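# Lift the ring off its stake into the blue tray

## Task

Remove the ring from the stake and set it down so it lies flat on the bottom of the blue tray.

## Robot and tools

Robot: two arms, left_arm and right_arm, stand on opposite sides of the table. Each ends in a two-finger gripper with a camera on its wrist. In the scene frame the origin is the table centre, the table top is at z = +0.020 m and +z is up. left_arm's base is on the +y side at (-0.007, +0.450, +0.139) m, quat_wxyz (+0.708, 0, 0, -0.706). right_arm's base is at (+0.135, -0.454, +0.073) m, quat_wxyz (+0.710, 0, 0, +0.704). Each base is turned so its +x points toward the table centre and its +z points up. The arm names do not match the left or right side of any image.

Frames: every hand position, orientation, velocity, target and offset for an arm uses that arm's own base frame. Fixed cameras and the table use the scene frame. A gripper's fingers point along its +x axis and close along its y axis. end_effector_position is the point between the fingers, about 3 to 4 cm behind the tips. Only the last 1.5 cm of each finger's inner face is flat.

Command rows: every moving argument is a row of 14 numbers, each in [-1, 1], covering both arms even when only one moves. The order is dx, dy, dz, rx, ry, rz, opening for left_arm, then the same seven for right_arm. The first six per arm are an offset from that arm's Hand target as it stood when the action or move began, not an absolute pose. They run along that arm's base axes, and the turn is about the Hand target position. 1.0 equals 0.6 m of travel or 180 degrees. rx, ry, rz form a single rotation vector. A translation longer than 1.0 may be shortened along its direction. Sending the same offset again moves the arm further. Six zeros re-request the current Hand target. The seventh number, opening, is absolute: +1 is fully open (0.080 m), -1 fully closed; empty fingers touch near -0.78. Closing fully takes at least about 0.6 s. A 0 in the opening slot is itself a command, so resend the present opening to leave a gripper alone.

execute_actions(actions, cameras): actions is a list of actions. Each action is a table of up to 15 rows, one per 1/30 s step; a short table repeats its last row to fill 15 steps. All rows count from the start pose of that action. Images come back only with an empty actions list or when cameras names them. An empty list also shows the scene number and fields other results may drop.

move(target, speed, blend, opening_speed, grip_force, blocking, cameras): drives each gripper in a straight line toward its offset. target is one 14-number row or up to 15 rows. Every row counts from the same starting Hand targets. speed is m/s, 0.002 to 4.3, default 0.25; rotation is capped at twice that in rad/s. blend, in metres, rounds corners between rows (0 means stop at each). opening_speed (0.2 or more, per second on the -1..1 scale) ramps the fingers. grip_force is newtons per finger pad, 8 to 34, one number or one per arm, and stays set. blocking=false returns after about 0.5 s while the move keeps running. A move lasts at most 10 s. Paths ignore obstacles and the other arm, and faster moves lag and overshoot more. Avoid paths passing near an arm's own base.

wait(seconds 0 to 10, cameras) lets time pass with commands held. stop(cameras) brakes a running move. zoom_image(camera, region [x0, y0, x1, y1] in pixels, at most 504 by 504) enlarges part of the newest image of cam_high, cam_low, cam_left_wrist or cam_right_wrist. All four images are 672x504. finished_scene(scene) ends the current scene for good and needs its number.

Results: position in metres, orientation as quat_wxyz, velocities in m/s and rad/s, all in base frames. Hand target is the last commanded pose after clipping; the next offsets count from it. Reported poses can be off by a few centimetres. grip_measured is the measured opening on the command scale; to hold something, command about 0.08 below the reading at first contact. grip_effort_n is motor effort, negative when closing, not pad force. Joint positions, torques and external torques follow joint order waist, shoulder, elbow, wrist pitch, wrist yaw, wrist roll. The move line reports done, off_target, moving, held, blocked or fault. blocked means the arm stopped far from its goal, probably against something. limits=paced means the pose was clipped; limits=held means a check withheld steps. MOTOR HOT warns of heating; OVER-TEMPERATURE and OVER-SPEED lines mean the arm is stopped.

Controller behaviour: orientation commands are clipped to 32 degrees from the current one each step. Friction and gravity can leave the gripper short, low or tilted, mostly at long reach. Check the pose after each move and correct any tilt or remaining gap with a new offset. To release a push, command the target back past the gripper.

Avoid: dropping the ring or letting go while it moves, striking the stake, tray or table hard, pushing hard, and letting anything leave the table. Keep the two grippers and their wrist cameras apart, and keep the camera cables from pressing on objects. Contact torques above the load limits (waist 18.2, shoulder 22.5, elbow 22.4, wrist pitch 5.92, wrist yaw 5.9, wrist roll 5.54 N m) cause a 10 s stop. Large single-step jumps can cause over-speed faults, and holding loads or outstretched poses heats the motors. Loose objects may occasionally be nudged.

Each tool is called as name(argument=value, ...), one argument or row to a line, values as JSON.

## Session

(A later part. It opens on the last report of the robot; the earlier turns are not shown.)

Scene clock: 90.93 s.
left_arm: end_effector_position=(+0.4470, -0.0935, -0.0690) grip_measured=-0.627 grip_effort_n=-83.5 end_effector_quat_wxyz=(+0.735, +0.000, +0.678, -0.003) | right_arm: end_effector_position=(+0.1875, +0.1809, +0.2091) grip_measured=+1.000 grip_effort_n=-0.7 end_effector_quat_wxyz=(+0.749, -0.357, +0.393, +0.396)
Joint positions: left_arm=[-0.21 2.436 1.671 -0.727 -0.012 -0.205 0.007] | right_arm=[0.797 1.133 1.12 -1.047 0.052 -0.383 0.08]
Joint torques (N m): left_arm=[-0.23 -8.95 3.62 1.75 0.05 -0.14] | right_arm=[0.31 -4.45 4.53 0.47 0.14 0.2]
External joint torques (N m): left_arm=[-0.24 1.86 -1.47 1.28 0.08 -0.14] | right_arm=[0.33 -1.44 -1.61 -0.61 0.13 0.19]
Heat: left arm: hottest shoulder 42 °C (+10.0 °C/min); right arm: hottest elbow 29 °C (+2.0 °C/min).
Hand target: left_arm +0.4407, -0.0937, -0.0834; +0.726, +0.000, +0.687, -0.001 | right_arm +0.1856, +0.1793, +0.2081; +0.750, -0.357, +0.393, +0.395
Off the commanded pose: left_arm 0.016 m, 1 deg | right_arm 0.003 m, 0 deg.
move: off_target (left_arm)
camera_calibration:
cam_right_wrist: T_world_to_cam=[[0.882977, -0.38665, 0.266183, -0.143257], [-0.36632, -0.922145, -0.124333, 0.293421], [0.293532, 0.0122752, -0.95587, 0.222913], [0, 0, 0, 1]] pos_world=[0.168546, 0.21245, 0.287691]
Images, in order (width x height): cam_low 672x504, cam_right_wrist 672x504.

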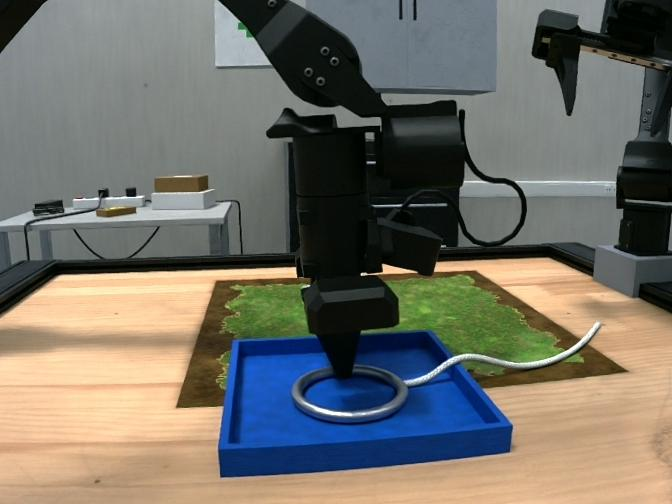

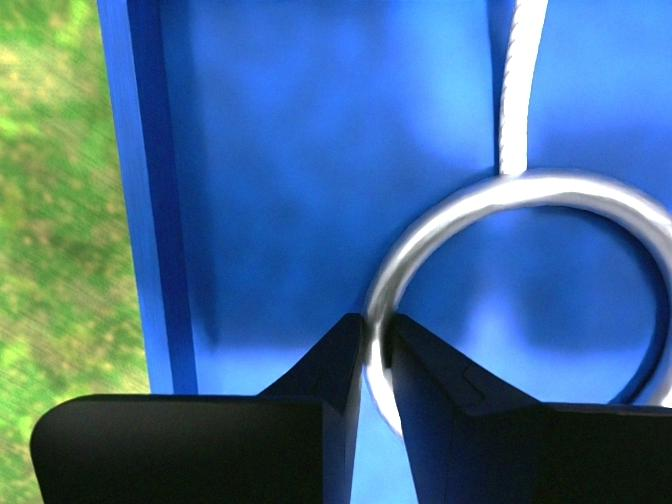

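move(
  target=[
    [0.003,0.0,0.008,0,0,0,-0.76,0,0,0,0,0,0,1],
    [0.003,0.0,0.008,0,0,0,-0.25,0,0,0,0,0,0,1],
  ],
  speed=0.06,
  opening_speed=0.6,
  cameras=["cam_low","cam_right_wrist"],
)

zoom_image(
  camera="cam_low",
  region=[260, 330, 440, 450],
)

Scene clock: 94.67 s.
left_arm: end_effector_position=(+0.4462, -0.0965, -0.0690) grip_measured=-0.254 grip_effort_n=20.2 end_effector_quat_wxyz=(+0.734, +0.001, +0.679, -0.006) | right_arm: end_effector_position=(+0.1875, +0.1809, +0.2091) grip_measured=+1.000 grip_effort_n=-0.7 end_effector_quat_wxyz=(+0.749, -0.357, +0.393, +0.396)
Joint positions: left_arm=[-0.216 2.436 1.672 -0.728 -0.009 -0.205 0.024] | right_arm=[0.797 1.133 1.12 -1.047 0.052 -0.383 0.08]
Joint torques (N m): left_arm=[0.23 -9.34 5.04 0.48 -0.08 -0.12] | right_arm=[0.32 -4.45 4.53 0.46 0.15 0.21]
External joint torques (N m): left_arm=[0.22 1.52 -0.1 0 -0.06 -0.12] | right_arm=[0.3 -1.44 -1.63 -0.64 0.14 0.2]
Heat: left arm: hottest shoulder 41 °C (+8.0 °C/min); right arm: hottest elbow 29 °C (+1.0 °C/min).
Hand target: left_arm +0.4426, -0.0938, -0.0786; +0.726, +0.000, +0.687, -0.001 | right_arm +0.1856, +0.1793, +0.2081; +0.750, -0.357, +0.393, +0.395
Off the commanded pose: left_arm 0.011 m, 1 deg | right_arm 0.003 m, 0 deg.
move: off_target (left_arm); target 2's new opening was sent with left_arm's hand 0.010 m and 1 deg from that target
camera_calibration:
cam_right_wrist: T_world_to_cam=[[0.882977, -0.38665, 0.266183, -0.143257], [-0.36632, -0.922145, -0.124333, 0.293421], [0.293532, 0.0122752, -0.95587, 0.222913], [0, 0, 0, 1]] pos_world=[0.168546, 0.21245, 0.287691]
Images, in order (width x height): cam_low 672x504, cam_right_wrist 672x504.

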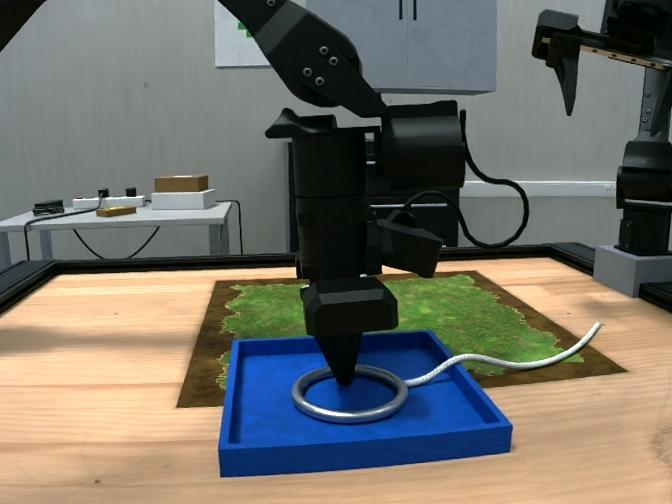

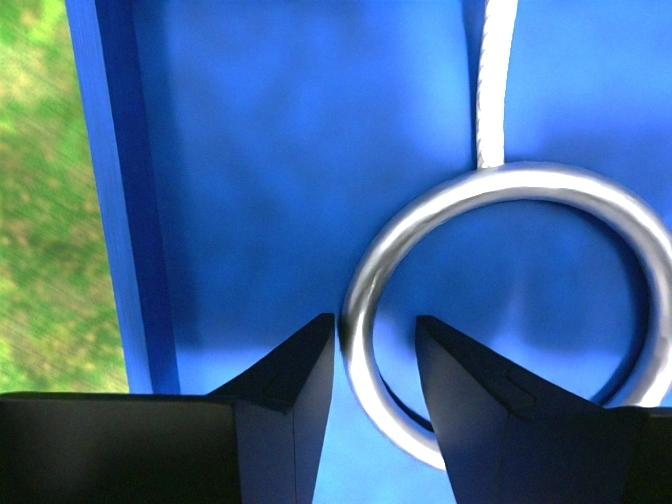

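Scaled by 2.800.

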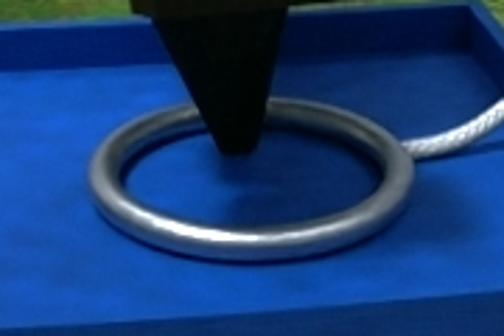

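move(
  target=[
    [0.002,0.006,0.012,0,0,0,-0.2,0,0,0,0,0,0,1],
    [0.002,0.006,0.16,0,0,0,-0.2,0,0,0,0,0,0,1],
  ],
  speed=[0.08,0.25],
  blend=0.004,
  cameras=["cam_low","cam_right_wrist"],
)

zoom_image(
  camera="cam_low",
  region=[200, 300, 520, 480],
)

Scene clock: 98.33 s.
left_arm: end_effector_position=(+0.4410, -0.0904, +0.0128) grip_measured=-0.203 grip_effort_n=18.4 end_effector_quat_wxyz=(+0.722, -0.001, +0.692, +0.000) | right_arm: end_effector_position=(+0.1875, +0.1809, +0.2091) grip_measured=+1.000 grip_effort_n=-0.7 end_effector_quat_wxyz=(+0.749, -0.357, +0.393, +0.396)
Joint positions: left_arm=[-0.205 2.311 1.799 -1.017 -0.007 -0.205 0.026] | right_arm=[0.797 1.133 1.12 -1.047 0.052 -0.383 0.08]
Joint torques (N m): left_arm=[0.05 -12.4 6.36 0.49 -0.11 0.13] | right_arm=[0.3 -4.46 4.51 0.46 0.14 0.21]
External joint torques (N m): left_arm=[0.06 -1.81 0.83 0.08 -0.09 0.13] | right_arm=[0.29 -1.41 -1.64 -0.63 0.14 0.2]
Heat: left arm: hottest shoulder 41 °C (+8.1 °C/min); right arm: hottest elbow 29 °C (+1.0 °C/min).
Hand target: left_arm +0.4438, -0.0900, +0.0174; +0.726, +0.000, +0.687, -0.001 | right_arm +0.1856, +0.1793, +0.2081; +0.750, -0.357, +0.393, +0.395
Off the commanded pose: left_arm 0.005 m, 1 deg | right_arm 0.003 m, 0 deg.
move: done; blend cut to 0 m at target 1
camera_calibration:
cam_right_wrist: T_world_to_cam=[[0.882977, -0.38665, 0.266183, -0.143257], [-0.36632, -0.922145, -0.124333, 0.293421], [0.293532, 0.0122752, -0.95587, 0.222913], [0, 0, 0, 1]] pos_world=[0.168546, 0.21245, 0.287691]
Images, in order (width x height): cam_low 672x504, cam_right_wrist 672x504.

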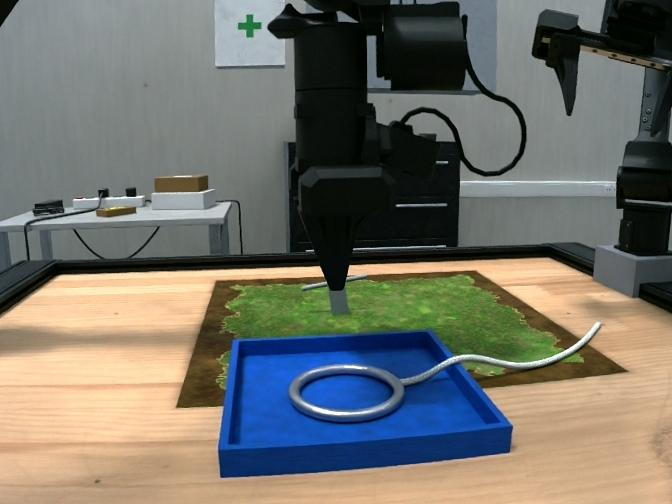

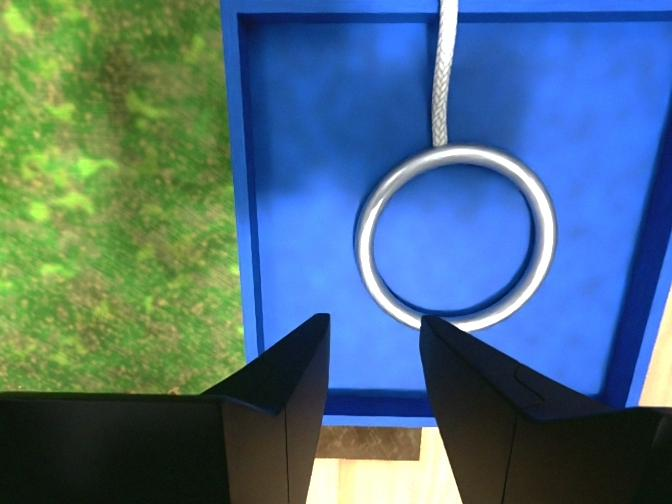

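Scaled by 1.575.

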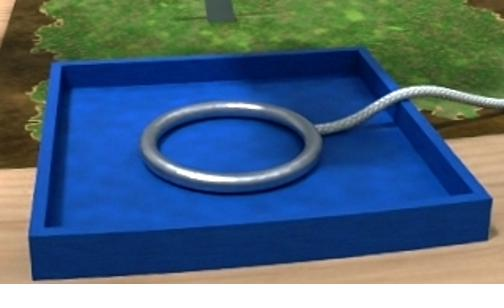

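finished_scene(
  scene=3,
)

The scene is finished: the task was done.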